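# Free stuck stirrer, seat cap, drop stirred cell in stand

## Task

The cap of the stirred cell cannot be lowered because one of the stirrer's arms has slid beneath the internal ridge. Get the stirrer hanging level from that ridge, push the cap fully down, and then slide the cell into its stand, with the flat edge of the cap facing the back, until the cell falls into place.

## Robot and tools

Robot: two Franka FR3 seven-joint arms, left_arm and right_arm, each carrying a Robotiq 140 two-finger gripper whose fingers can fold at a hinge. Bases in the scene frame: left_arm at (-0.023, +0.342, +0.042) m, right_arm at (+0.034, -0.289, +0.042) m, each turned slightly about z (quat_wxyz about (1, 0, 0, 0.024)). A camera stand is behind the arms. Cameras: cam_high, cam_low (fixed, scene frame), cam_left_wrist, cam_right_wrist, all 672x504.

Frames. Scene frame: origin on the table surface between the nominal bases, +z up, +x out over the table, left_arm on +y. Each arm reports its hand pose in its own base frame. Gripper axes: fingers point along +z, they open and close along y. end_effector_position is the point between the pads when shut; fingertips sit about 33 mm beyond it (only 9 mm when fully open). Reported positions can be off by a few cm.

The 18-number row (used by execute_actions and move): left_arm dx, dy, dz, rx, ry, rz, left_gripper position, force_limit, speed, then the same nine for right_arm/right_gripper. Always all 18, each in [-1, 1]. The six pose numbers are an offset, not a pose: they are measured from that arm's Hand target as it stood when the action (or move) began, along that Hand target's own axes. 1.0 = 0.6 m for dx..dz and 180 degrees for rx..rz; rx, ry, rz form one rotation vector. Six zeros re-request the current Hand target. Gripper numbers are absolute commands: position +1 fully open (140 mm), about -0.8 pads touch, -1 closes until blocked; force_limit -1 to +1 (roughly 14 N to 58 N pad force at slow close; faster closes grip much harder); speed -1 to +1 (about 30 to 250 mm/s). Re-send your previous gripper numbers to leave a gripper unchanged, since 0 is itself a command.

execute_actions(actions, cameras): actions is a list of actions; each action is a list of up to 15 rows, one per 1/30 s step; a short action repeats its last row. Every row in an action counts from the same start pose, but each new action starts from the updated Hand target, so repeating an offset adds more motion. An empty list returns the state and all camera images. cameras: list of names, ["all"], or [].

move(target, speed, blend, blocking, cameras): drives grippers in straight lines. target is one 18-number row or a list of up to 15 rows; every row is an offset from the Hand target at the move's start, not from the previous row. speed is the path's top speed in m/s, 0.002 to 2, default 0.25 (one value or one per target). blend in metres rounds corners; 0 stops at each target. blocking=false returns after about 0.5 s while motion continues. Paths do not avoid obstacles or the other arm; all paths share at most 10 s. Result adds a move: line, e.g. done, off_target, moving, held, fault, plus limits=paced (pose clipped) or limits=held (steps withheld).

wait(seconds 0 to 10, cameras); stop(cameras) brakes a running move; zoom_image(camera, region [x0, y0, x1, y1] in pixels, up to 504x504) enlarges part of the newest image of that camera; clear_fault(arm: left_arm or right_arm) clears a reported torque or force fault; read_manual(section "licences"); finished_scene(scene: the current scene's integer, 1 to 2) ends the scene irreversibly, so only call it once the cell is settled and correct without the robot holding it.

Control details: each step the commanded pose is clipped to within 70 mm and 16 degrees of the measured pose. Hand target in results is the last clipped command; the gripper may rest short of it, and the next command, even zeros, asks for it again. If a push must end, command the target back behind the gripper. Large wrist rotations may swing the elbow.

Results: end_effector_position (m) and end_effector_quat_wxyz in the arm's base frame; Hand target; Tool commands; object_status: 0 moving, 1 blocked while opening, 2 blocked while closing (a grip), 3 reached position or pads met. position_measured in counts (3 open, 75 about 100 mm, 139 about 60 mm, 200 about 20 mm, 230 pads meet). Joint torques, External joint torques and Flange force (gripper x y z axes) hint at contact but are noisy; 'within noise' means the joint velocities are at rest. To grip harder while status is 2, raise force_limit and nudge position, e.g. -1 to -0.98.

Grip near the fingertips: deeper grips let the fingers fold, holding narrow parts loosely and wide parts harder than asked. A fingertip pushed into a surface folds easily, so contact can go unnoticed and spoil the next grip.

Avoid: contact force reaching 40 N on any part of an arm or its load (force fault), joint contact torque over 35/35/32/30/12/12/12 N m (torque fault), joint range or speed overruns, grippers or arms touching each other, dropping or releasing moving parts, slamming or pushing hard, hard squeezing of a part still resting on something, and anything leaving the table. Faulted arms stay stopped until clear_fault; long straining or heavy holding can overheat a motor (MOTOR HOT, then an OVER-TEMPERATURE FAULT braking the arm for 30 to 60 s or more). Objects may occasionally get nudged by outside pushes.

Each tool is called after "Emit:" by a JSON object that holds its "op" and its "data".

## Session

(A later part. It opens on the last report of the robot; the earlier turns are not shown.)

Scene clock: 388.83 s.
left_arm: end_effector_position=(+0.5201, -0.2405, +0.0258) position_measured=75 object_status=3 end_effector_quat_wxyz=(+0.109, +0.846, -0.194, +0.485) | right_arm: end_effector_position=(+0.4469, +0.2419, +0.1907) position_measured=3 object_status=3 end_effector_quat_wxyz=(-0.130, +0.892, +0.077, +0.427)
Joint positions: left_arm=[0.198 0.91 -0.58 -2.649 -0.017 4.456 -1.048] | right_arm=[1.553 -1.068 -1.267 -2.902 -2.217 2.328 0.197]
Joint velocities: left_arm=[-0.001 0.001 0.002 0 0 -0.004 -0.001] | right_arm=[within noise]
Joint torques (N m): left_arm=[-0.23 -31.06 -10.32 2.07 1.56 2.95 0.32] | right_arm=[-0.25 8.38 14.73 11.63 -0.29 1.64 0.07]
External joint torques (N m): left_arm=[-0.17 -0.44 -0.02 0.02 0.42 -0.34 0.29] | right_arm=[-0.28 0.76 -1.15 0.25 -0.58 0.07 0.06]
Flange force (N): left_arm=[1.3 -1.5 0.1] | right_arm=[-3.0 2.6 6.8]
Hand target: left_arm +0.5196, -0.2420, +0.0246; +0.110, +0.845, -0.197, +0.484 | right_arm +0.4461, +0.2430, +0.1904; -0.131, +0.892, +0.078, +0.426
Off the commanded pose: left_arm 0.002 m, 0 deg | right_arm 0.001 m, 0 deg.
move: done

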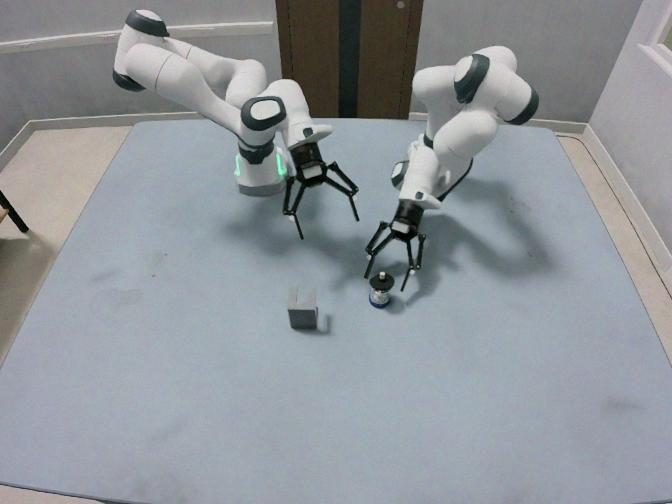

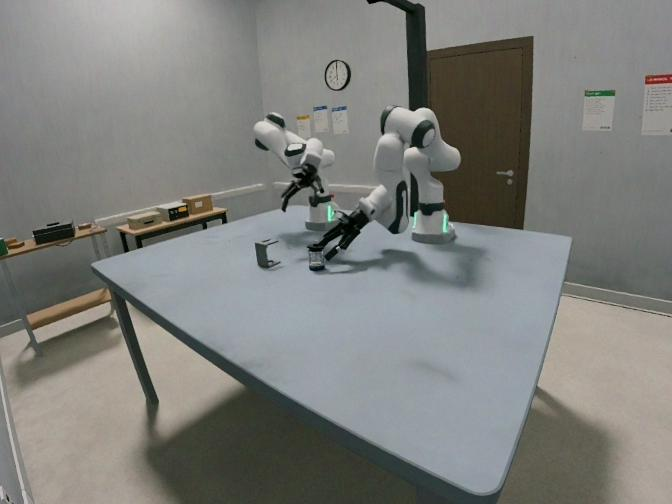

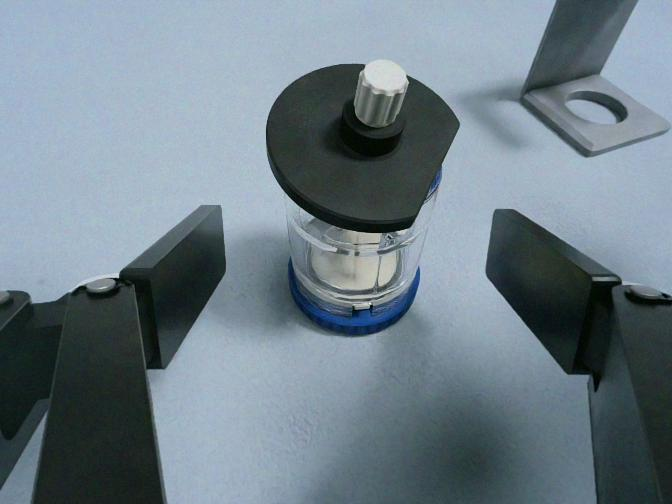

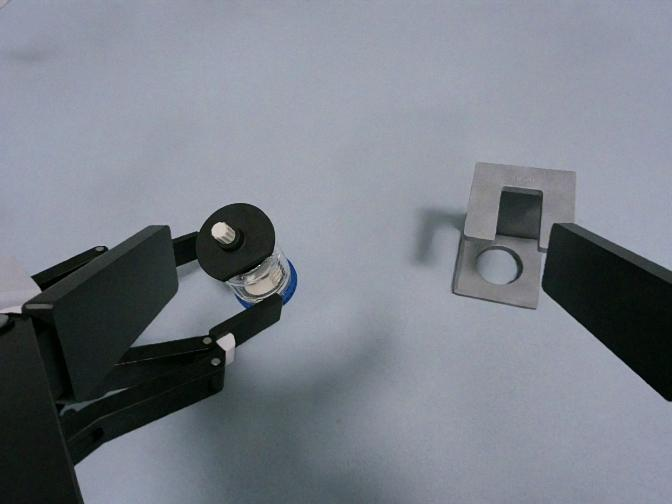

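Emit:
{"op": "zoom_image", "data": {"camera": "cam_left_wrist", "region": [270, 170, 450, 340]}}

Scaled by 2.800 from the camera's 672x504 image, which has a finer 960x720 frame.

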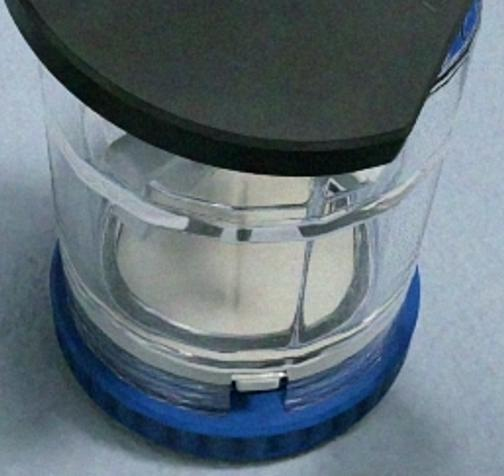

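Emit:
{"op": "move", "data": {"target": [0.0,0,0.050,0,0,0,0.43,-1,0,0,0,0,0,0,0,1,1,1], "speed": 0.06, "cameras": ["cam_left_wrist","cam_low"]}}

Emit:
{"op": "zoom_image", "data": {"camera": "cam_low", "region": [270, 200, 390, 290]}}

Scene clock: 399.13 s.
left_arm: end_effector_position=(+0.5435, -0.2518, +0.0108) position_measured=75 object_status=3 end_effector_quat_wxyz=(+0.109, +0.846, -0.194, +0.485) | right_arm: end_effector_position=(+0.4469, +0.2419, +0.1907) position_measured=3 object_status=3 end_effector_quat_wxyz=(-0.130, +0.892, +0.077, +0.427)
Joint positions: left_arm=[0.167 0.955 -0.562 -2.553 -0.016 4.412 -1.044] | right_arm=[1.553 -1.068 -1.267 -2.902 -2.217 2.328 0.197]
Joint velocities: left_arm=[0.001 0.001 0.003 0 0.001 -0.004 0.001] | right_arm=[within noise]
Joint torques (N m): left_arm=[-0.35 -32.84 -10.93 2.95 1.63 2.98 0.31] | right_arm=[-0.18 8.46 14.72 11.57 -0.28 1.63 0.1]
External joint torques (N m): left_arm=[-0.4 -0.23 -0.12 0 0.43 -0.32 0.29] | right_arm=[-0.21 0.87 -1.18 0.19 -0.57 0.06 0.1]
Flange force (N): left_arm=[0.6 -0.6 0.5] | right_arm=[-3.2 2.2 7.2]
Hand target: left_arm +0.5429, -0.2533, +0.0094; +0.110, +0.845, -0.197, +0.484 | right_arm +0.4461, +0.2430, +0.1904; -0.131, +0.892, +0.078, +0.426
Off the commanded pose: left_arm 0.002 m, 0 deg | right_arm 0.001 m, 0 deg.
move: done
Images, in order (width x height): cam_low 672x504, cam_left_wrist 672x504.

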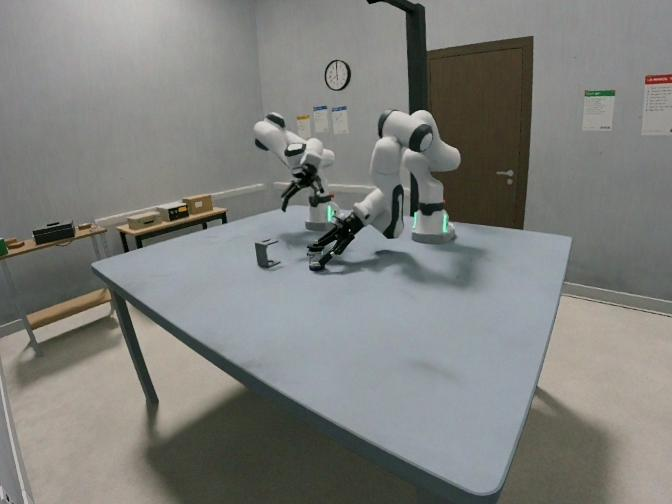

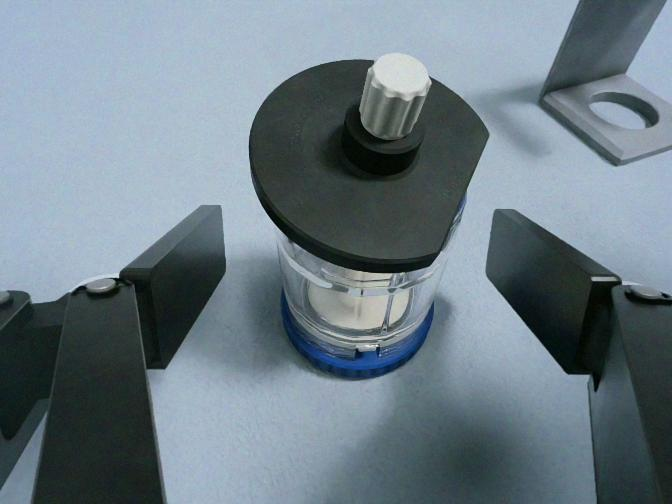

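Scaled by 4.200 from the camera's 672x504 image, which has a finer 960x720 frame.

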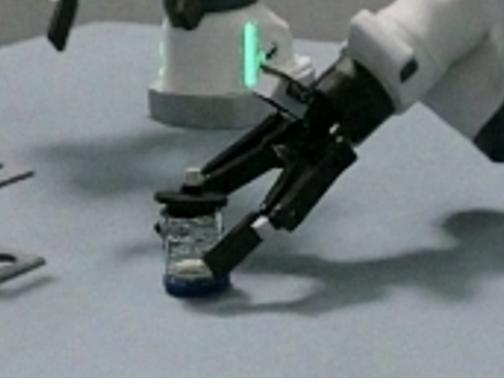

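Emit:
{"op": "move", "data": {"target": [0.021,0.004,0.004,0,0,0,0.15,-1,-0.5,0,0,0,0,0,0,1,1,1], "speed": 0.06, "cameras": ["cam_left_wrist","cam_low"]}}

Emit:
{"op": "zoom_image", "data": {"camera": "cam_low", "region": [270, 200, 390, 290]}}

Scene clock: 404.80 s.
left_arm: end_effector_position=(+0.5490, -0.2588, +0.0193) position_measured=110 object_status=3 end_effector_quat_wxyz=(+0.110, +0.845, -0.197, +0.485) | right_arm: end_effector_position=(+0.4469, +0.2419, +0.1907) position_measured=3 object_status=3 end_effector_quat_wxyz=(-0.130, +0.892, +0.077, +0.427)
Joint positions: left_arm=[0.165 0.927 -0.578 -2.55 -0.035 4.383 -1.044] | right_arm=[1.553 -1.068 -1.267 -2.902 -2.217 2.328 0.197]
Joint velocities: left_arm=[-0.001 0 0.001 -0.001 -0.003 -0.004 0] | right_arm=[within noise]
Joint torques (N m): left_arm=[-0.07 -33.81 -11.85 3.56 0.57 2.97 0.16] | right_arm=[-0.28 8.39 14.65 11.61 -0.27 1.62 0.12]
External joint torques (N m): left_arm=[-0.15 -1.17 -0.97 -0.15 -0.67 -0.33 0.14] | right_arm=[-0.22 0.79 -1.24 0.14 -0.56 0.06 0.12]
Flange force (N): left_arm=[6.4 1.9 -2.3] | right_arm=[-3.4 2.4 7.2]
Hand target: left_arm +0.5494, -0.2592, +0.0190; +0.110, +0.845, -0.197, +0.484 | right_arm +0.4461, +0.2430, +0.1904; -0.131, +0.892, +0.078, +0.426
Off the commanded pose: left_arm 0.001 m, 0 deg | right_arm 0.001 m, 0 deg.
move: done
Images, in order (width x height): cam_low 672x504, cam_left_wrist 672x504.

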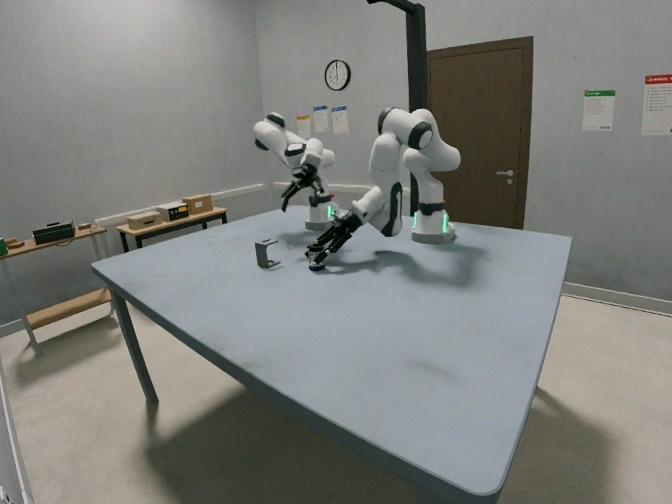

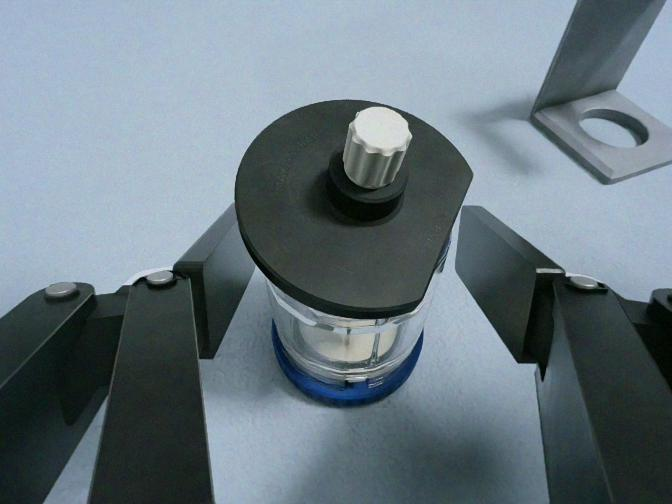

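Scaled by 4.200 from the camera's 672x504 image, which has a finer 960x720 frame.

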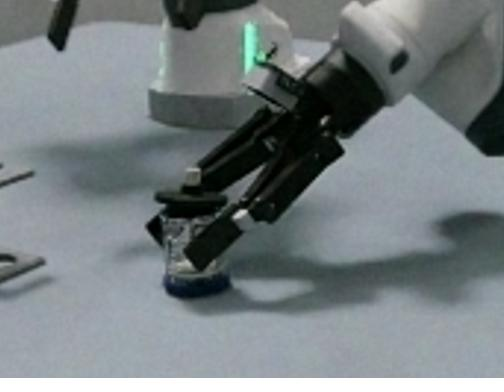

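Emit:
{"op": "move", "data": {"target": [0.006,0,0.011,0,0,0,0.15,-1,-0.5,0,0,0,0,0,0,1,1,1], "speed": 0.06}}

Emit:
{"op": "move", "data": {"target": [0,0,0,0,0,0,-1,-1,-1,0,0,0,0,0,0,1,1,1]}}

Emit:
{"op": "wait", "data": {"seconds": 1.5, "cameras": ["cam_left_wrist","cam_low","cam_right_wrist"]}}

Emit:
{"op": "zoom_image", "data": {"camera": "cam_low", "region": [270, 200, 390, 290]}}

Scene clock: 411.67 s.
left_arm: end_effector_position=(+0.5560, -0.2620, +0.0195) position_measured=110 object_status=3 end_effector_quat_wxyz=(+0.110, +0.845, -0.197, +0.485) | right_arm: end_effector_position=(+0.4469, +0.2419, +0.1907) position_measured=3 object_status=3 end_effector_quat_wxyz=(-0.130, +0.892, +0.077, +0.427)
Joint positions: left_arm=[0.161 0.927 -0.58 -2.53 -0.041 4.366 -1.044] | right_arm=[1.553 -1.068 -1.267 -2.902 -2.217 2.328 0.197]
Joint velocities: left_arm=[0 0 0.001 -0.001 -0.001 -0.005 0] | right_arm=[within noise]
Joint torques (N m): left_arm=[-0.29 -33.69 -11.72 4.11 0.58 2.88 0.18] | right_arm=[-0.22 8.41 14.74 11.6 -0.28 1.64 0.12]
External joint torques (N m): left_arm=[-0.4 -0.49 -0.7 -0.07 -0.69 -0.43 0.15] | right_arm=[-0.2 0.83 -1.17 0.16 -0.57 0.07 0.11]
Flange force (N): left_arm=[4.1 2.6 -0.4] | right_arm=[-3.3 2.2 7.1]
Hand target: left_arm +0.5562, -0.2625, +0.0188; +0.110, +0.845, -0.197, +0.484 | right_arm +0.4461, +0.2430, +0.1904; -0.131, +0.892, +0.078, +0.426
Off the commanded pose: left_arm 0.001 m, 0 deg | right_arm 0.001 m, 0 deg.
move: done

Scene clock: 413.07 s.
left_arm: end_effector_position=(+0.5563, -0.2622, +0.0187) position_measured=163 object_status=2 end_effector_quat_wxyz=(+0.110, +0.845, -0.197, +0.484) | right_arm: end_effector_position=(+0.4469, +0.2419, +0.1907) position_measured=3 object_status=3 end_effector_quat_wxyz=(-0.130, +0.892, +0.077, +0.427)
Joint positions: left_arm=[0.16 0.927 -0.58 -2.528 -0.042 4.362 -1.044] | right_arm=[1.553 -1.068 -1.267 -2.902 -2.217 2.328 0.197]
Joint torques (N m): left_arm=[-0.23 -34.61 -12 4.32 0.93 3.57 0.17] | right_arm=[-0.17 8.39 14.72 11.64 -0.3 1.62 0.09]
External joint torques (N m): left_arm=[-0.2 -1.54 -0.91 0.21 -0.35 0.28 0.14] | right_arm=[-0.23 0.8 -1.21 0.29 -0.59 0.04 0.08]
Flange force (N): left_arm=[5.2 1.7 -2.6] | right_arm=[-3.1 2.4 7.4]
Hand target: left_arm +0.5562, -0.2625, +0.0188; +0.110, +0.845, -0.197, +0.484 | right_arm +0.4461, +0.2430, +0.1904; -0.131, +0.892, +0.078, +0.426
Off the commanded pose: left_arm 0.000 m, 0 deg | right_arm 0.001 m, 0 deg.
move: done

Scene clock: 414.57 s.
left_arm: end_effector_position=(+0.5563, -0.2622, +0.0187) position_measured=163 object_status=2 end_effector_quat_wxyz=(+0.110, +0.845, -0.197, +0.484) | right_arm: end_effector_position=(+0.4469, +0.2419, +0.1907) position_measured=3 object_status=3 end_effector_quat_wxyz=(-0.130, +0.892, +0.077, +0.427)
Joint positions: left_arm=[0.16 0.927 -0.58 -2.528 -0.042 4.362 -1.044] | right_arm=[1.553 -1.068 -1.267 -2.902 -2.217 2.328 0.197]
Joint torques (N m): left_arm=[-0.26 -34.62 -11.97 4.31 0.91 3.58 0.17] | right_arm=[-0.19 8.32 14.71 11.64 -0.29 1.62 0.14]
External joint torques (N m): left_arm=[-0.24 -1.44 -0.84 0.18 -0.37 0.27 0.15] | right_arm=[-0.26 0.73 -1.24 0.25 -0.57 0.04 0.13]
Flange force (N): left_arm=[4.9 1.8 -2.5] | right_arm=[-3.3 2.4 7.3]
Hand target: left_arm +0.5562, -0.2625, +0.0188; +0.110, +0.845, -0.197, +0.484 | right_arm +0.4461, +0.2430, +0.1904; -0.131, +0.892, +0.078, +0.426
Tool commands: left_gripper/position=-1.0 left_gripper/force_limit=-1.0 left_gripper/speed=-1.0 right_gripper/position=+1.0 right_gripper/force_limit=+1.0 right_gripper/speed=+1.0
Off the commanded pose: left_arm 0.000 m, 0 deg | right_arm 0.001 m, 0 deg.
wait: 1.50 s; at rest by 0.17 s
Images, in order (width x height): cam_low 672x504, cam_left_wrist 672x504, cam_right_wrist 672x504.

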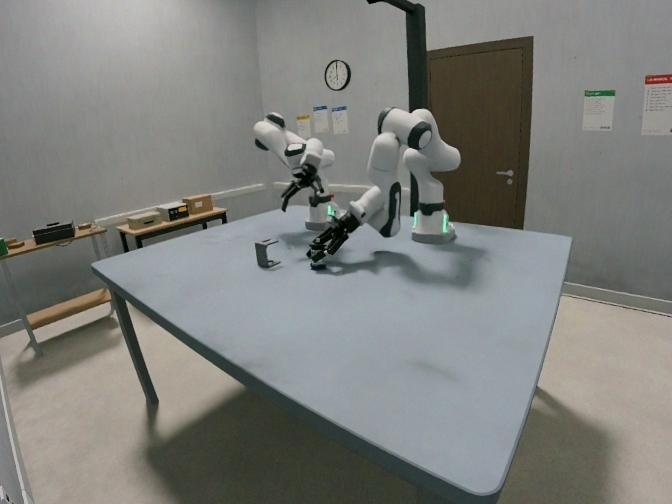

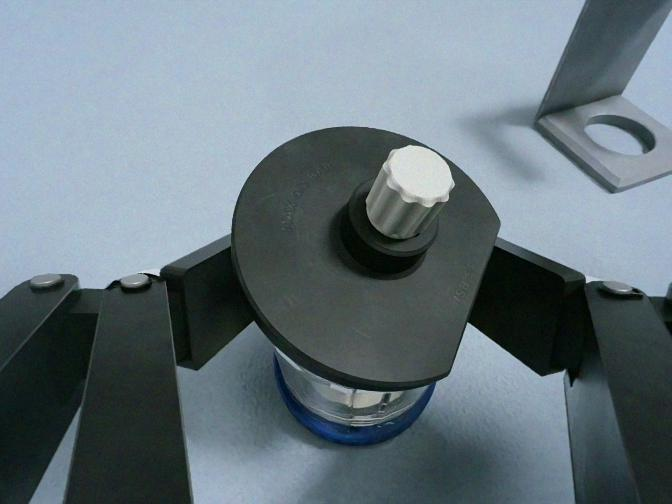

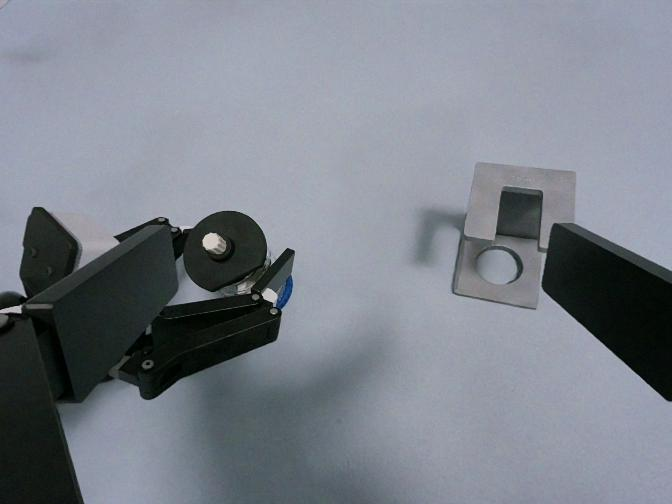

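Scaled by 4.200 from the camera's 672x504 image, which has a finer 960x720 frame.

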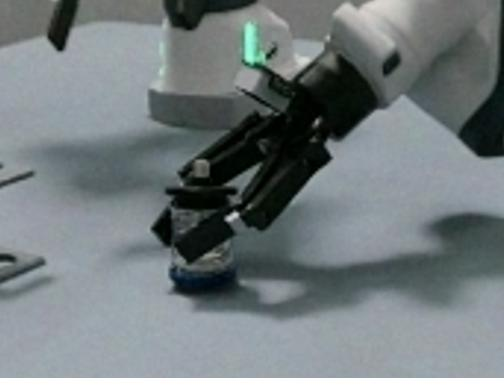

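Emit:
{"op": "move", "data": {"target": [[0,0,0,0,0,0,0.15,-1,-0.5,0,0,0,0,0,0,1,1,1],[-0.012,0,-0.022,0,0,0,0.15,-1,-0.5,0,0,0,0,0,0,1,1,1]], "speed": 0.06, "cameras": ["cam_left_wrist","cam_low"]}}

Emit:
{"op": "zoom_image", "data": {"camera": "cam_low", "region": [270, 200, 390, 290]}}

Scene clock: 421.53 s.
left_arm: end_effector_position=(+0.5424, -0.2565, +0.0179) position_measured=110 object_status=3 end_effector_quat_wxyz=(+0.110, +0.846, -0.197, +0.482) | right_arm: end_effector_position=(+0.4469, +0.2419, +0.1907) position_measured=3 object_status=3 end_effector_quat_wxyz=(-0.130, +0.892, +0.077, +0.427)
Joint positions: left_arm=[0.167 0.926 -0.578 -2.567 -0.037 4.394 -1.044] | right_arm=[1.553 -1.068 -1.267 -2.902 -2.217 2.328 0.197]
Joint velocities: left_arm=[0.001 0.001 -0.002 0.001 0 0.005 0] | right_arm=[within noise]
Joint torques (N m): left_arm=[0.66 -33.3 -11.21 2.69 1.66 3.57 0.1] | right_arm=[-0.16 8.36 14.72 11.67 -0.28 1.62 0.07]
External joint torques (N m): left_arm=[0.76 -1.1 -0.35 -0.61 0.43 0.28 0.08] | right_arm=[-0.18 0.8 -1.2 0.25 -0.56 0.04 0.07]
Flange force (N): left_arm=[2.9 -3.1 -5.0] | right_arm=[-3.0 2.2 7.4]
Hand target: left_arm +0.5427, -0.2559, +0.0193; +0.110, +0.845, -0.197, +0.484 | right_arm +0.4461, +0.2430, +0.1904; -0.131, +0.892, +0.078, +0.426
Off the commanded pose: left_arm 0.002 m, 0 deg | right_arm 0.001 m, 0 deg.
move: done
Images, in order (width x height): cam_low 672x504, cam_left_wrist 672x504.

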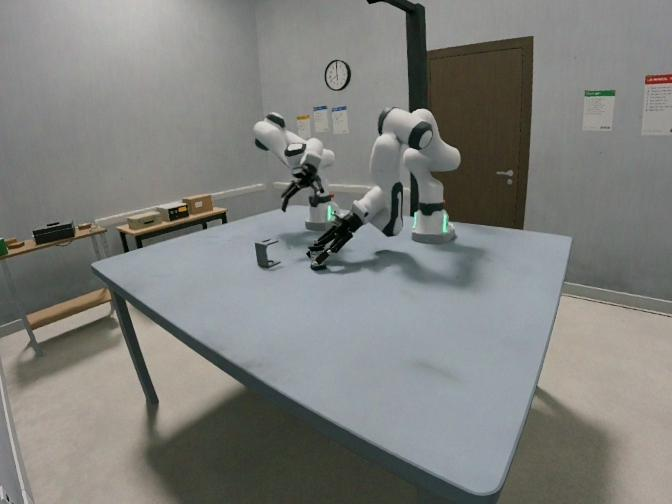

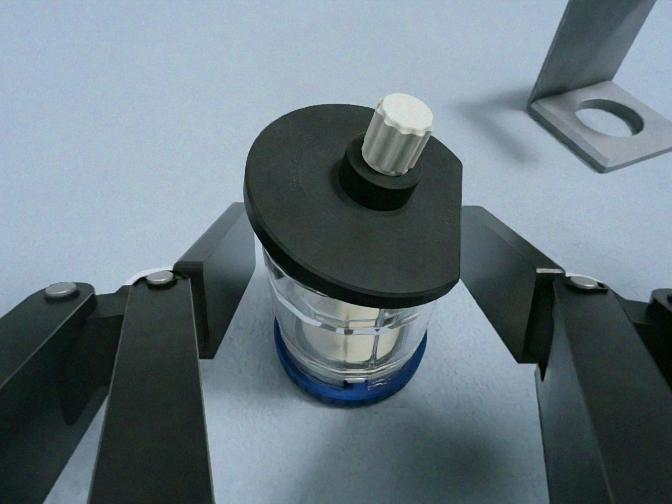

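Scaled by 4.200 from the camera's 672x504 image, which has a finer 960x720 frame.

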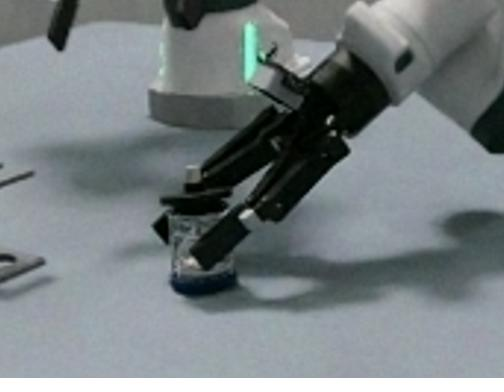

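Emit:
{"op": "move", "data": {"target": [-0.015,0,-0.026,0,0,0,0.15,-1,-0.5,0,0,0,0,0,0,1,1,1], "speed": 0.06}}

Emit:
{"op": "move", "data": {"target": [0,0,0,0,0,0,-1,-1,-1,0,0,0,0,0,0,1,1,1]}}

Emit:
{"op": "wait", "data": {"seconds": 1.5, "cameras": ["cam_left_wrist","cam_low","cam_right_wrist"]}}

Emit:
{"op": "zoom_image", "data": {"camera": "cam_low", "region": [270, 200, 390, 290]}}

Scene clock: 431.67 s.
left_arm: end_effector_position=(+0.5268, -0.2487, +0.0190) position_measured=110 object_status=3 end_effector_quat_wxyz=(+0.109, +0.846, -0.198, +0.483) | right_arm: end_effector_position=(+0.4469, +0.2419, +0.1907) position_measured=3 object_status=3 end_effector_quat_wxyz=(-0.130, +0.892, +0.077, +0.427)
Joint positions: left_arm=[0.177 0.926 -0.574 -2.613 -0.023 4.437 -1.044] | right_arm=[1.553 -1.068 -1.267 -2.902 -2.217 2.328 0.197]
Joint velocities: left_arm=[0.001 0 -0.001 0 0.001 0.005 0.001] | right_arm=[within noise]
Joint torques (N m): left_arm=[0.63 -31.91 -10.53 1.72 1.59 3.66 0.07] | right_arm=[-0.2 8.35 14.76 11.6 -0.3 1.61 0.17]
External joint torques (N m): left_arm=[0.66 -0.52 -0.04 -0.67 0.44 0.36 0.04] | right_arm=[-0.19 0.78 -1.16 0.14 -0.59 0.05 0.16]
Flange force (N): left_arm=[0.8 -2.8 -4.0] | right_arm=[-3.5 2.1 7.2]
Hand target: left_arm +0.5265, -0.2480, +0.0194; +0.110, +0.845, -0.197, +0.484 | right_arm +0.4461, +0.2430, +0.1904; -0.131, +0.892, +0.078, +0.426
Off the commanded pose: left_arm 0.001 m, 0 deg | right_arm 0.001 m, 0 deg.
move: done

Scene clock: 432.60 s.
left_arm: end_effector_position=(+0.5272, -0.2478, +0.0195) position_measured=144 object_status=0 end_effector_quat_wxyz=(+0.109, +0.846, -0.197, +0.484) | right_arm: end_effector_position=(+0.4469, +0.2419, +0.1907) position_measured=3 object_status=3 end_effector_quat_wxyz=(-0.130, +0.892, +0.077, +0.427)
Joint positions: left_arm=[0.178 0.926 -0.573 -2.613 -0.023 4.439 -1.044] | right_arm=[1.553 -1.068 -1.267 -2.902 -2.217 2.328 0.197]
Joint torques (N m): left_arm=[0.19 -31.64 -10.89 1.81 1.53 3.42 0.08] | right_arm=[-0.12 8.36 14.73 11.63 -0.29 1.62 0.08]
External joint torques (N m): left_arm=[0.18 -0.32 -0.45 -0.56 0.38 0.11 0.06] | right_arm=[-0.15 0.78 -1.18 0.19 -0.57 0.05 0.07]
Flange force (N): left_arm=[1.1 -1.2 -2.8] | right_arm=[-3.1 2.1 7.3]
Hand target: left_arm +0.5265, -0.2480, +0.0194; +0.110, +0.845, -0.197, +0.484 | right_arm +0.4461, +0.2430, +0.1904; -0.131, +0.892, +0.078, +0.426
Off the commanded pose: left_arm 0.001 m, 0 deg | right_arm 0.001 m, 0 deg.
move: done

Scene clock: 434.10 s.
left_arm: end_effector_position=(+0.5272, -0.2478, +0.0195) position_measured=144 object_status=2 end_effector_quat_wxyz=(+0.109, +0.846, -0.197, +0.484) | right_arm: end_effector_position=(+0.4469, +0.2419, +0.1907) position_measured=3 object_status=3 end_effector_quat_wxyz=(-0.130, +0.892, +0.077, +0.427)
Joint positions: left_arm=[0.178 0.926 -0.573 -2.613 -0.023 4.439 -1.044] | right_arm=[1.553 -1.068 -1.267 -2.902 -2.217 2.328 0.197]
Joint torques (N m): left_arm=[0.21 -31.66 -10.9 1.81 1.54 3.4 0.05] | right_arm=[-0.24 8.46 14.71 11.66 -0.27 1.64 0.18]
External joint torques (N m): left_arm=[0.22 -0.31 -0.44 -0.62 0.38 0.1 0.02] | right_arm=[-0.2 0.9 -1.17 0.2 -0.56 0.08 0.18]
Flange force (N): left_arm=[1.2 -1.3 -3.0] | right_arm=[-3.3 2.0 7.4]
Hand target: left_arm +0.5265, -0.2480, +0.0194; +0.110, +0.845, -0.197, +0.484 | right_arm +0.4461, +0.2430, +0.1904; -0.131, +0.892, +0.078, +0.426
Tool commands: left_gripper/position=-1.0 left_gripper/force_limit=-1.0 left_gripper/speed=-1.0 right_gripper/position=+1.0 right_gripper/force_limit=+1.0 right_gripper/speed=+1.0
Off the commanded pose: left_arm 0.001 m, 0 deg | right_arm 0.001 m, 0 deg.
wait: 1.50 s; at rest by 0.17 s
Images, in order (width x height): cam_low 672x504, cam_left_wrist 672x504, cam_right_wrist 672x504.

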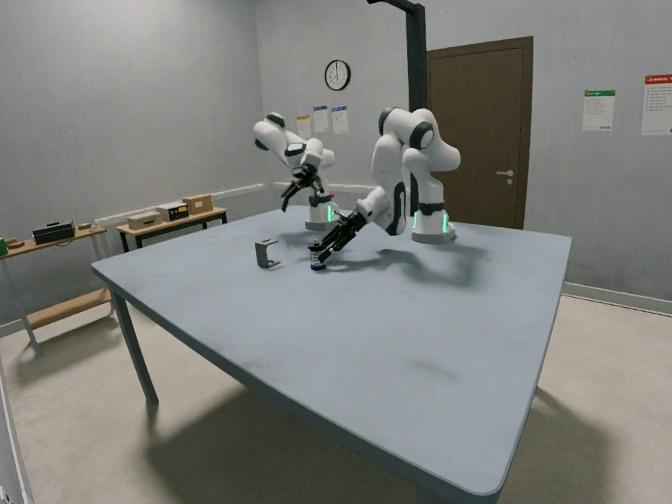

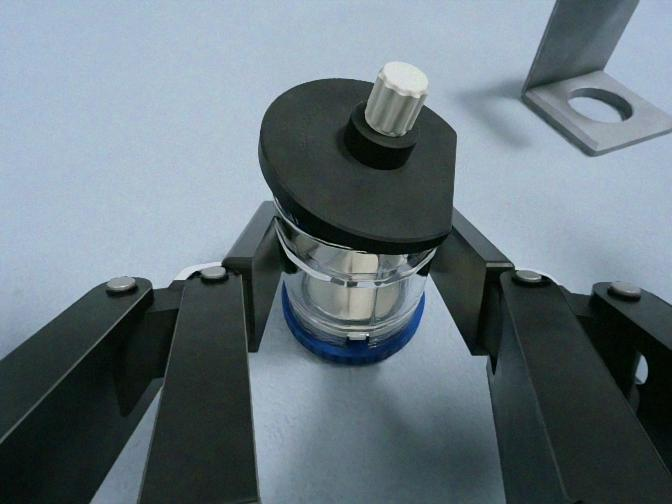

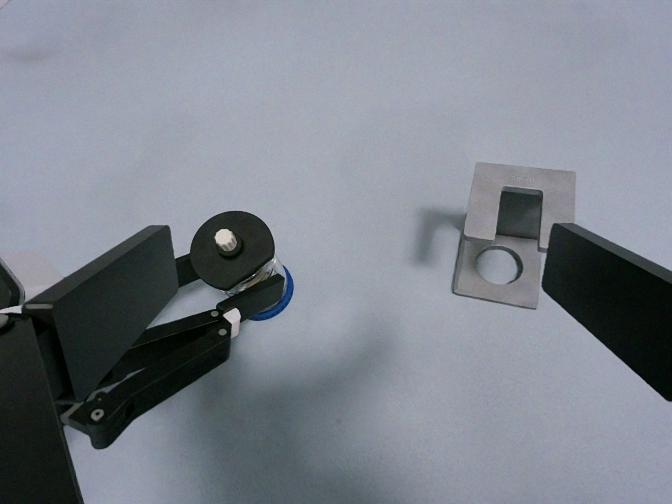

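Scaled by 4.200 from the camera's 672x504 image, which has a finer 960x720 frame.

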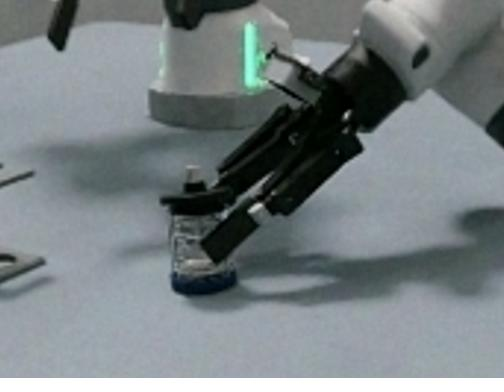

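Emit:
{"op": "zoom_image", "data": {"camera": "cam_left_wrist", "region": [240, 50, 480, 250]}}

Emit:
{"op": "zoom_image", "data": {"camera": "cam_left_wrist", "region": [260, 190, 450, 370]}}

Scaled by 2.100 from the camera's 672x504 image, which has a finer 960x720 frame.

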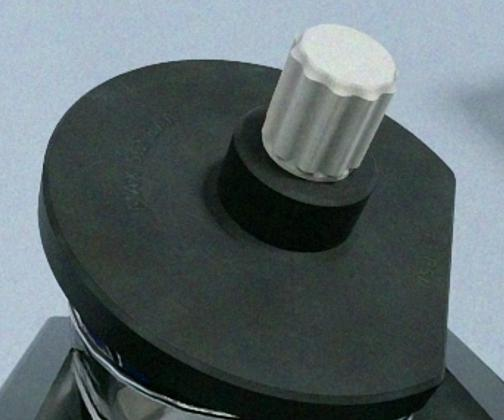

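Scaled by 2.653 from the camera's 672x504 image, which has a finer 960x720 frame.

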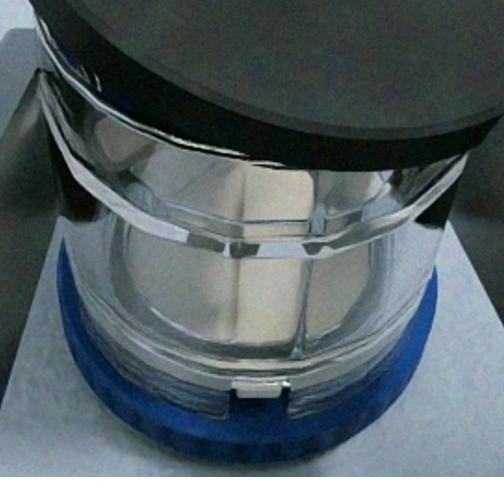

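Emit:
{"op": "move", "data": {"target": [0.13,0,-0.075,0,0,0,-1,-1,-1,0,0,0,0,0,0,1,1,1], "speed": 0.08, "cameras": ["cam_low","cam_high","cam_right_wrist"]}}

Emit:
{"op": "zoom_image", "data": {"camera": "cam_right_wrist", "region": [100, 120, 340, 320]}}

Emit:
{"op": "zoom_image", "data": {"camera": "cam_low", "region": [290, 200, 350, 270]}}

Scene clock: 448.23 s.
left_arm: end_effector_position=(+0.5265, -0.2494, +0.1086) position_measured=144 object_status=2 end_effector_quat_wxyz=(+0.109, +0.845, -0.200, +0.484) | right_arm: end_effector_position=(+0.4469, +0.2419, +0.1907) position_measured=3 object_status=3 end_effector_quat_wxyz=(-0.130, +0.892, +0.077, +0.427)
Joint positions: left_arm=[0.312 0.599 -0.771 -2.768 -0.142 4.272 -1.105] | right_arm=[1.553 -1.068 -1.267 -2.902 -2.217 2.328 0.197]
Joint velocities: left_arm=[0.001 0 -0.001 -0.001 -0.002 -0.004 -0.005] | right_arm=[within noise]
Joint torques (N m): left_arm=[0.5 -27.36 -9.87 7.07 0.82 3.73 -0.22] | right_arm=[-0.16 8.36 14.7 11.59 -0.28 1.62 0.01]
External joint torques (N m): left_arm=[0.53 -1.33 -1.03 0.05 -0.41 0.36 -0.25] | right_arm=[-0.19 0.76 -1.21 0.19 -0.57 0.05 0]
Flange force (N): left_arm=[6.7 0.3 -6.0] | right_arm=[-3.0 2.5 7.0]
Hand target: left_arm +0.5270, -0.2488, +0.1095; +0.110, +0.845, -0.197, +0.484 | right_arm +0.4461, +0.2430, +0.1904; -0.131, +0.892, +0.078, +0.426
Off the commanded pose: left_arm 0.001 m, 0 deg | right_arm 0.001 m, 0 deg.
move: done
Images, in order (width x height): cam_high 672x504, cam_low 672x504, cam_right_wrist 672x504.

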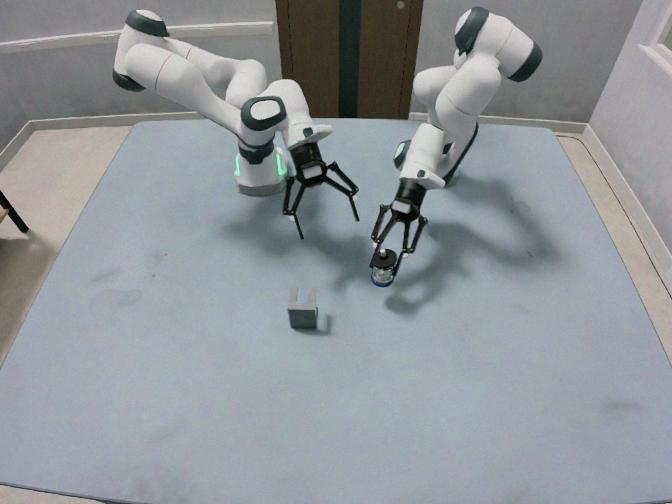

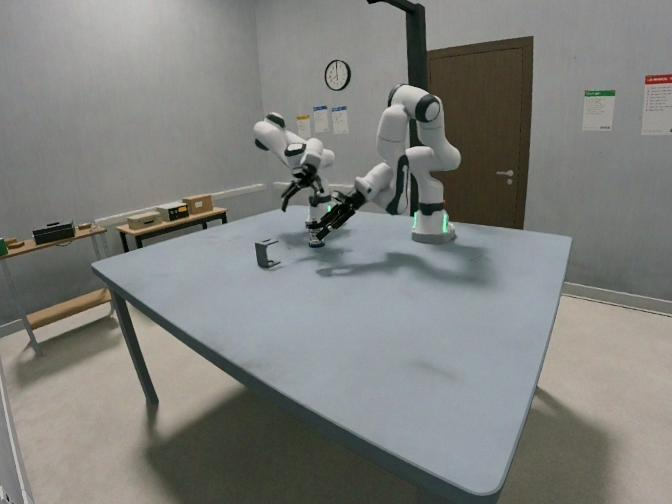

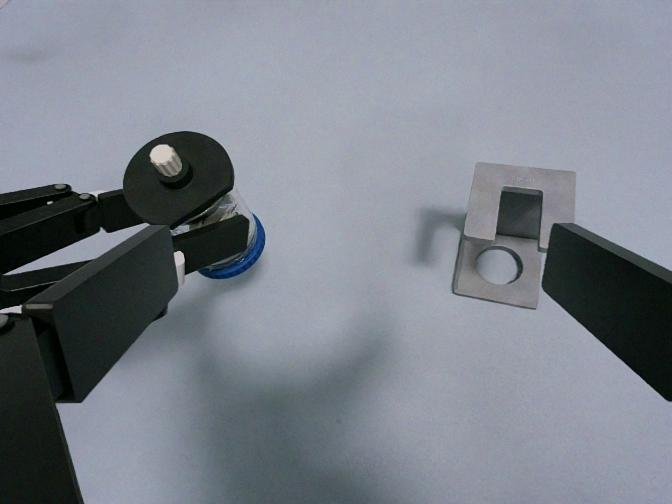

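Scaled by 2.100 from the camera's 672x504 image, which has a finer 960x720 frame.

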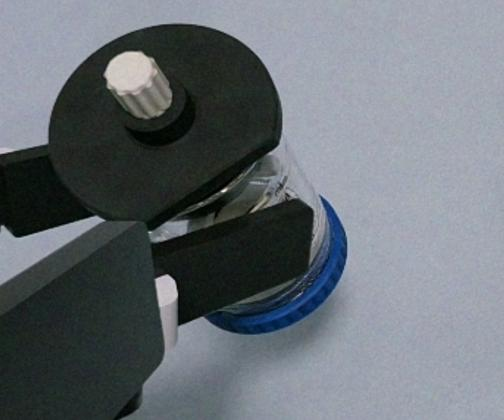

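Scaled by 7.200 from the camera's 672x504 image, which has a finer 960x720 frame.

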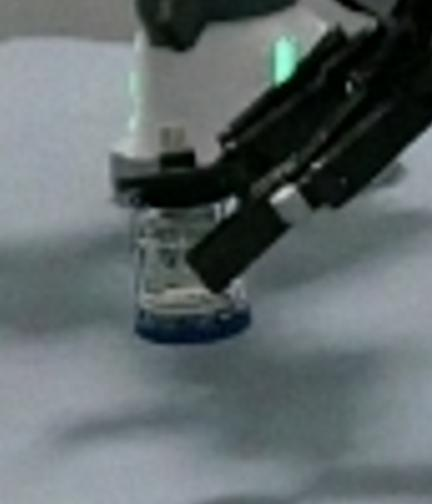

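Emit:
{"op": "move", "data": {"target": [0,0,0,0,0,0,-1,-1,-1,0.297,-0.062,-0.179,-0.233,-0.209,0.370,1,1,1], "cameras": ["cam_high","cam_right_wrist"]}}

Scene clock: 461.73 s.
left_arm: end_effector_position=(+0.5265, -0.2494, +0.1086) position_measured=144 object_status=2 end_effector_quat_wxyz=(+0.110, +0.845, -0.200, +0.483) | right_arm: end_effector_position=(+0.4699, +0.2514, +0.4005) position_measured=3 object_status=3 end_effector_quat_wxyz=(-0.003, +0.858, -0.514, +0.001)
Joint positions: left_arm=[0.313 0.599 -0.772 -2.768 -0.142 4.271 -1.106] | right_arm=[2.048 -0.465 -1.242 -1.684 -0.44 1.534 0.331]
Joint velocities: left_arm=[within noise] | right_arm=[-0.001 0.003 -0.001 0.001 0.002 -0.004 -0.001]
Joint torques (N m): left_arm=[0.66 -27.31 -10.12 7.1 0.84 3.75 -0.09] | right_arm=[-0.54 8.3 12.52 23.4 1.43 2.29 0.18]
External joint torques (N m): left_arm=[0.74 -1.24 -1.21 0.09 -0.41 0.37 -0.12] | right_arm=[-0.49 1.58 -1.02 1.87 0.69 -0.27 0.18]
Flange force (N): left_arm=[6.7 0.0 -6.0] | right_arm=[-1.4 -14.7 -8.2]
Hand target: left_arm +0.5270, -0.2488, +0.1095; +0.110, +0.845, -0.197, +0.484 | right_arm +0.4685, +0.2511, +0.4004; -0.001, +0.857, -0.515, +0.000
Off the commanded pose: left_arm 0.001 m, 0 deg | right_arm 0.002 m, 0 deg.
move: done
Images, in order (width x height): cam_high 672x504, cam_right_wrist 672x504.

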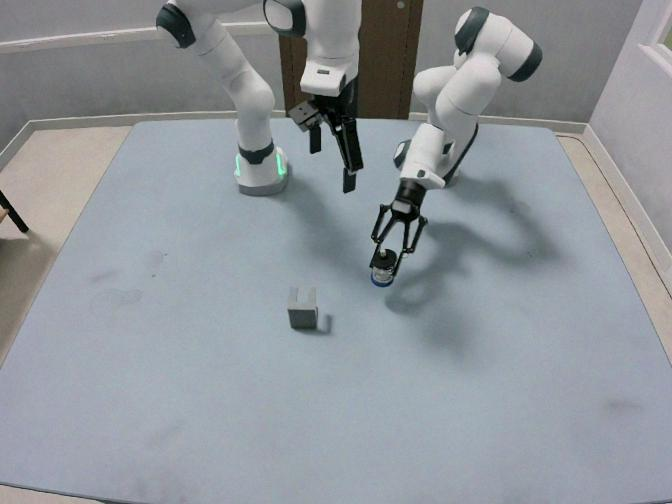

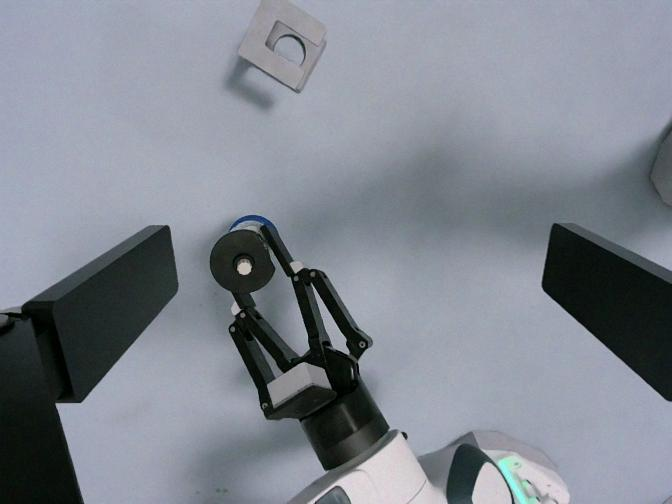

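Emit:
{"op": "move", "data": {"target": [0,0,0,0,0,0,-1,-1,-1,-0.162,-0.167,0.217,0,0,-0.202,-0.08,-1,0], "speed": 0.15, "cameras": ["cam_high","cam_low","cam_right_wrist","cam_left_wrist"]}}

Scene clock: 476.50 s.
left_arm: end_effector_position=(+0.5265, -0.2494, +0.1086) position_measured=144 object_status=2 end_effector_quat_wxyz=(+0.110, +0.845, -0.200, +0.483) | right_arm: end_effector_position=(+0.5121, +0.3845, +0.2707) position_measured=139 object_status=3 end_effector_quat_wxyz=(-0.002, +0.974, -0.225, +0.001)
Joint positions: left_arm=[0.313 0.599 -0.772 -2.768 -0.142 4.271 -1.106] | right_arm=[2.752 -0.738 -1.707 -1.559 -0.733 1.658 -0.044]
Joint velocities: left_arm=[within noise] | right_arm=[0 0 0.001 0.001 0 0 -0.006]
Joint torques (N m): left_arm=[0.64 -27.34 -10.13 7.08 0.83 3.75 -0.1] | right_arm=[-0.24 30.64 20.26 19.99 0.23 2.29 -0.21]
External joint torques (N m): left_arm=[0.61 -1.19 -1.29 -0.06 -0.41 0.36 -0.13] | right_arm=[-0.31 0.78 -1.01 1.72 -0.52 -0.31 -0.21]
Flange force (N): left_arm=[6.6 0.4 -6.3] | right_arm=[5.0 -8.4 -3.8]
Hand target: left_arm +0.5270, -0.2488, +0.1095; +0.110, +0.845, -0.197, +0.484 | right_arm +0.5116, +0.3840, +0.2703; +0.000, +0.975, -0.222, +0.001
Off the commanded pose: left_arm 0.001 m, 0 deg | right_arm 0.001 m, 0 deg.
move: done

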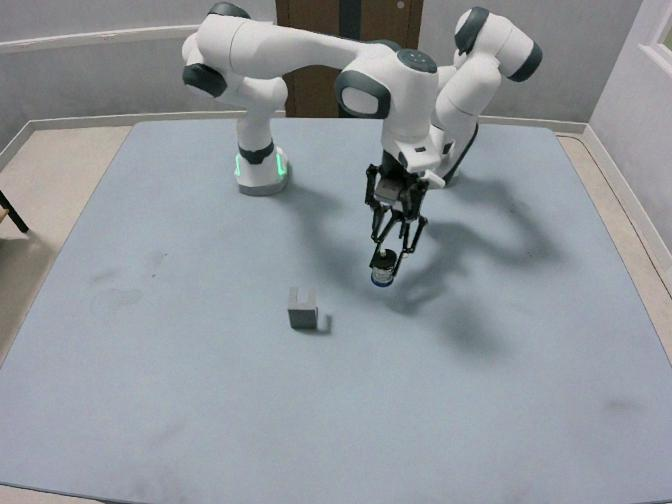

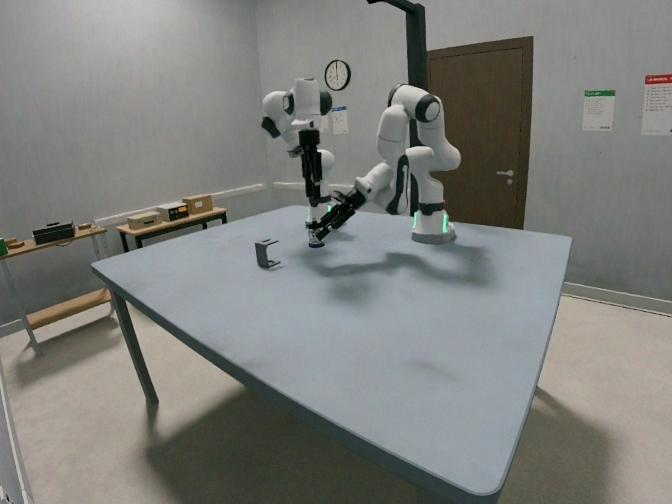

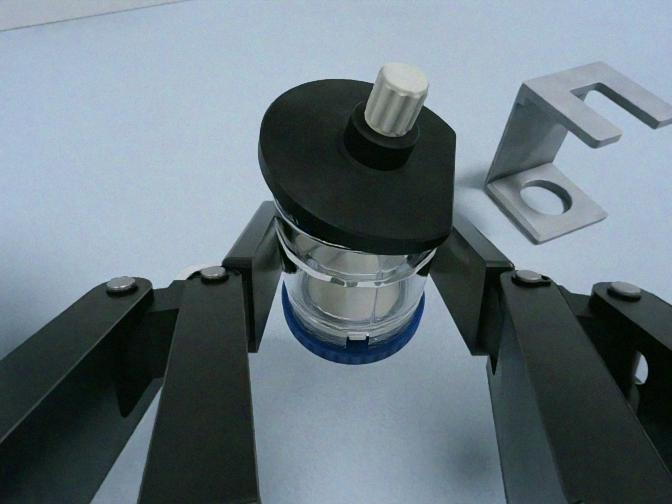

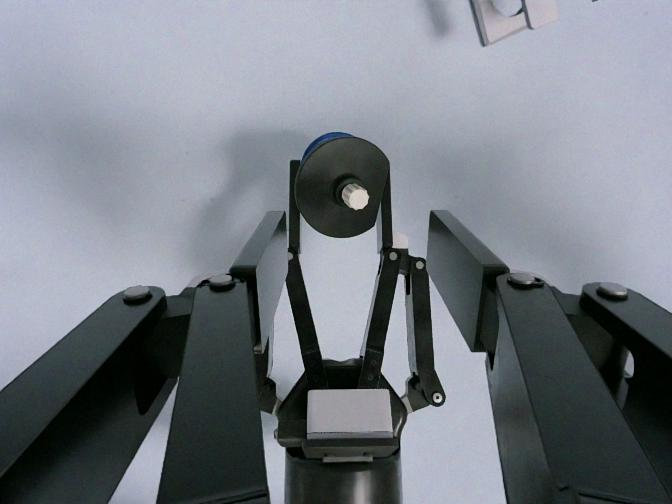

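Emit:
{"op": "move", "data": {"target": [0,0,0,0,0,0,-1,-1,-1,0,0.003,0.095,0,0,0,0,-1,0], "speed": 0.08, "cameras": ["cam_low","cam_right_wrist","cam_left_wrist"]}}

Emit:
{"op": "zoom_image", "data": {"camera": "cam_low", "region": [280, 180, 370, 260]}}

Scene clock: 489.60 s.
left_arm: end_effector_position=(+0.5265, -0.2494, +0.1086) position_measured=144 object_status=2 end_effector_quat_wxyz=(+0.110, +0.845, -0.200, +0.483) | right_arm: end_effector_position=(+0.5094, +0.3821, +0.2135) position_measured=129 object_status=3 end_effector_quat_wxyz=(+0.001, +0.976, -0.220, -0.001)
Joint positions: left_arm=[0.313 0.599 -0.772 -2.768 -0.142 4.271 -1.106] | right_arm=[2.736 -0.776 -1.748 -1.668 -0.778 1.761 -0.022]
Joint velocities: left_arm=[within noise] | right_arm=[0 0.001 -0.001 0.001 -0.001 0.006 0.005]
Joint torques (N m): left_arm=[0.66 -27.33 -10.09 7.12 0.83 3.74 -0.09] | right_arm=[-0.92 31.56 20.88 18.79 0.24 2.8 0.13]
External joint torques (N m): left_arm=[0.56 -1.2 -1.32 0.02 -0.4 0.35 -0.12] | right_arm=[-0.92 1.59 -1.43 0.94 -0.5 0.23 0.13]
Flange force (N): left_arm=[6.6 0.5 -6.0] | right_arm=[1.7 -1.2 -0.4]
Hand target: left_arm +0.5270, -0.2488, +0.1095; +0.110, +0.845, -0.197, +0.484 | right_arm +0.5109, +0.3824, +0.2133; +0.000, +0.975, -0.222, +0.001
Off the commanded pose: left_arm 0.001 m, 0 deg | right_arm 0.002 m, 0 deg.
move: done
Images, in order (width x height): cam_low 672x504, cam_left_wrist 672x504, cam_right_wrist 672x504.

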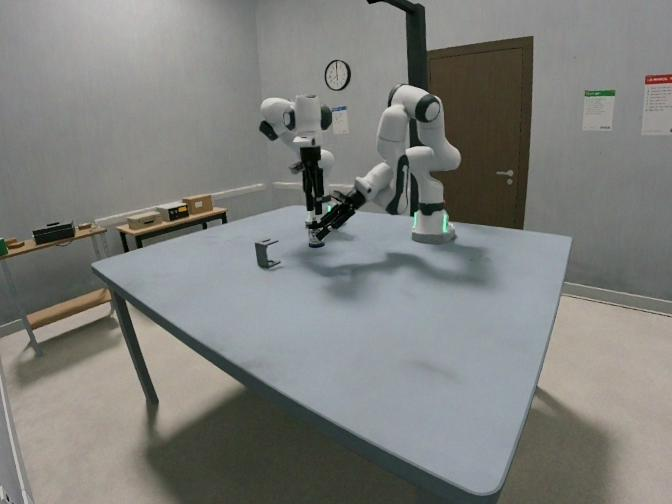

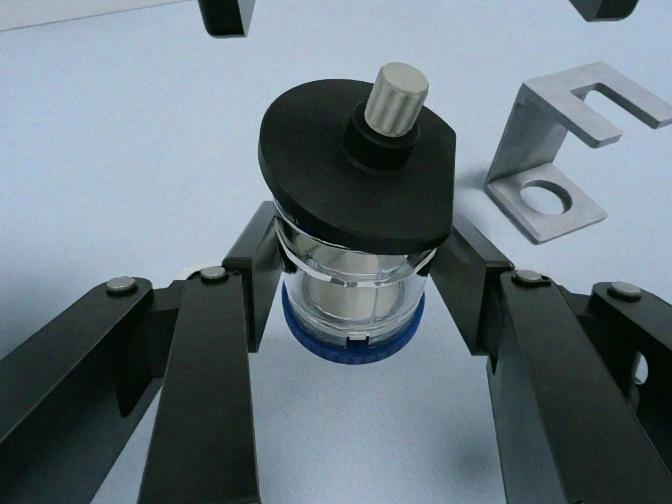

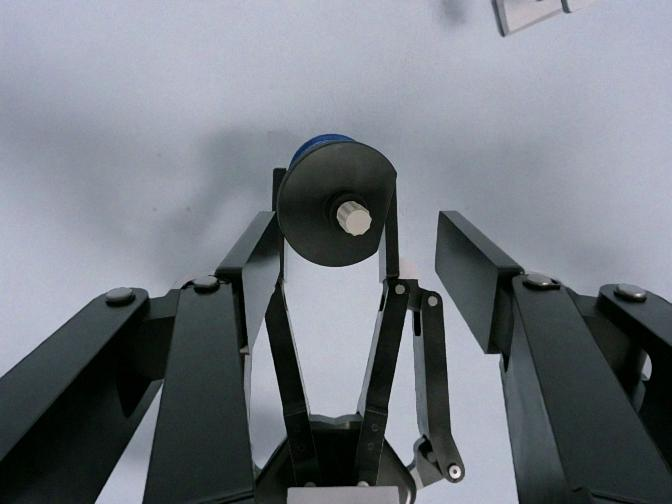

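Scaled by 5.600 from the camera's 672x504 image, which has a finer 960x720 frame.

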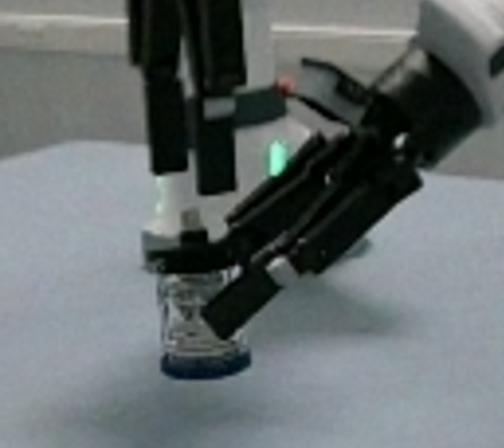

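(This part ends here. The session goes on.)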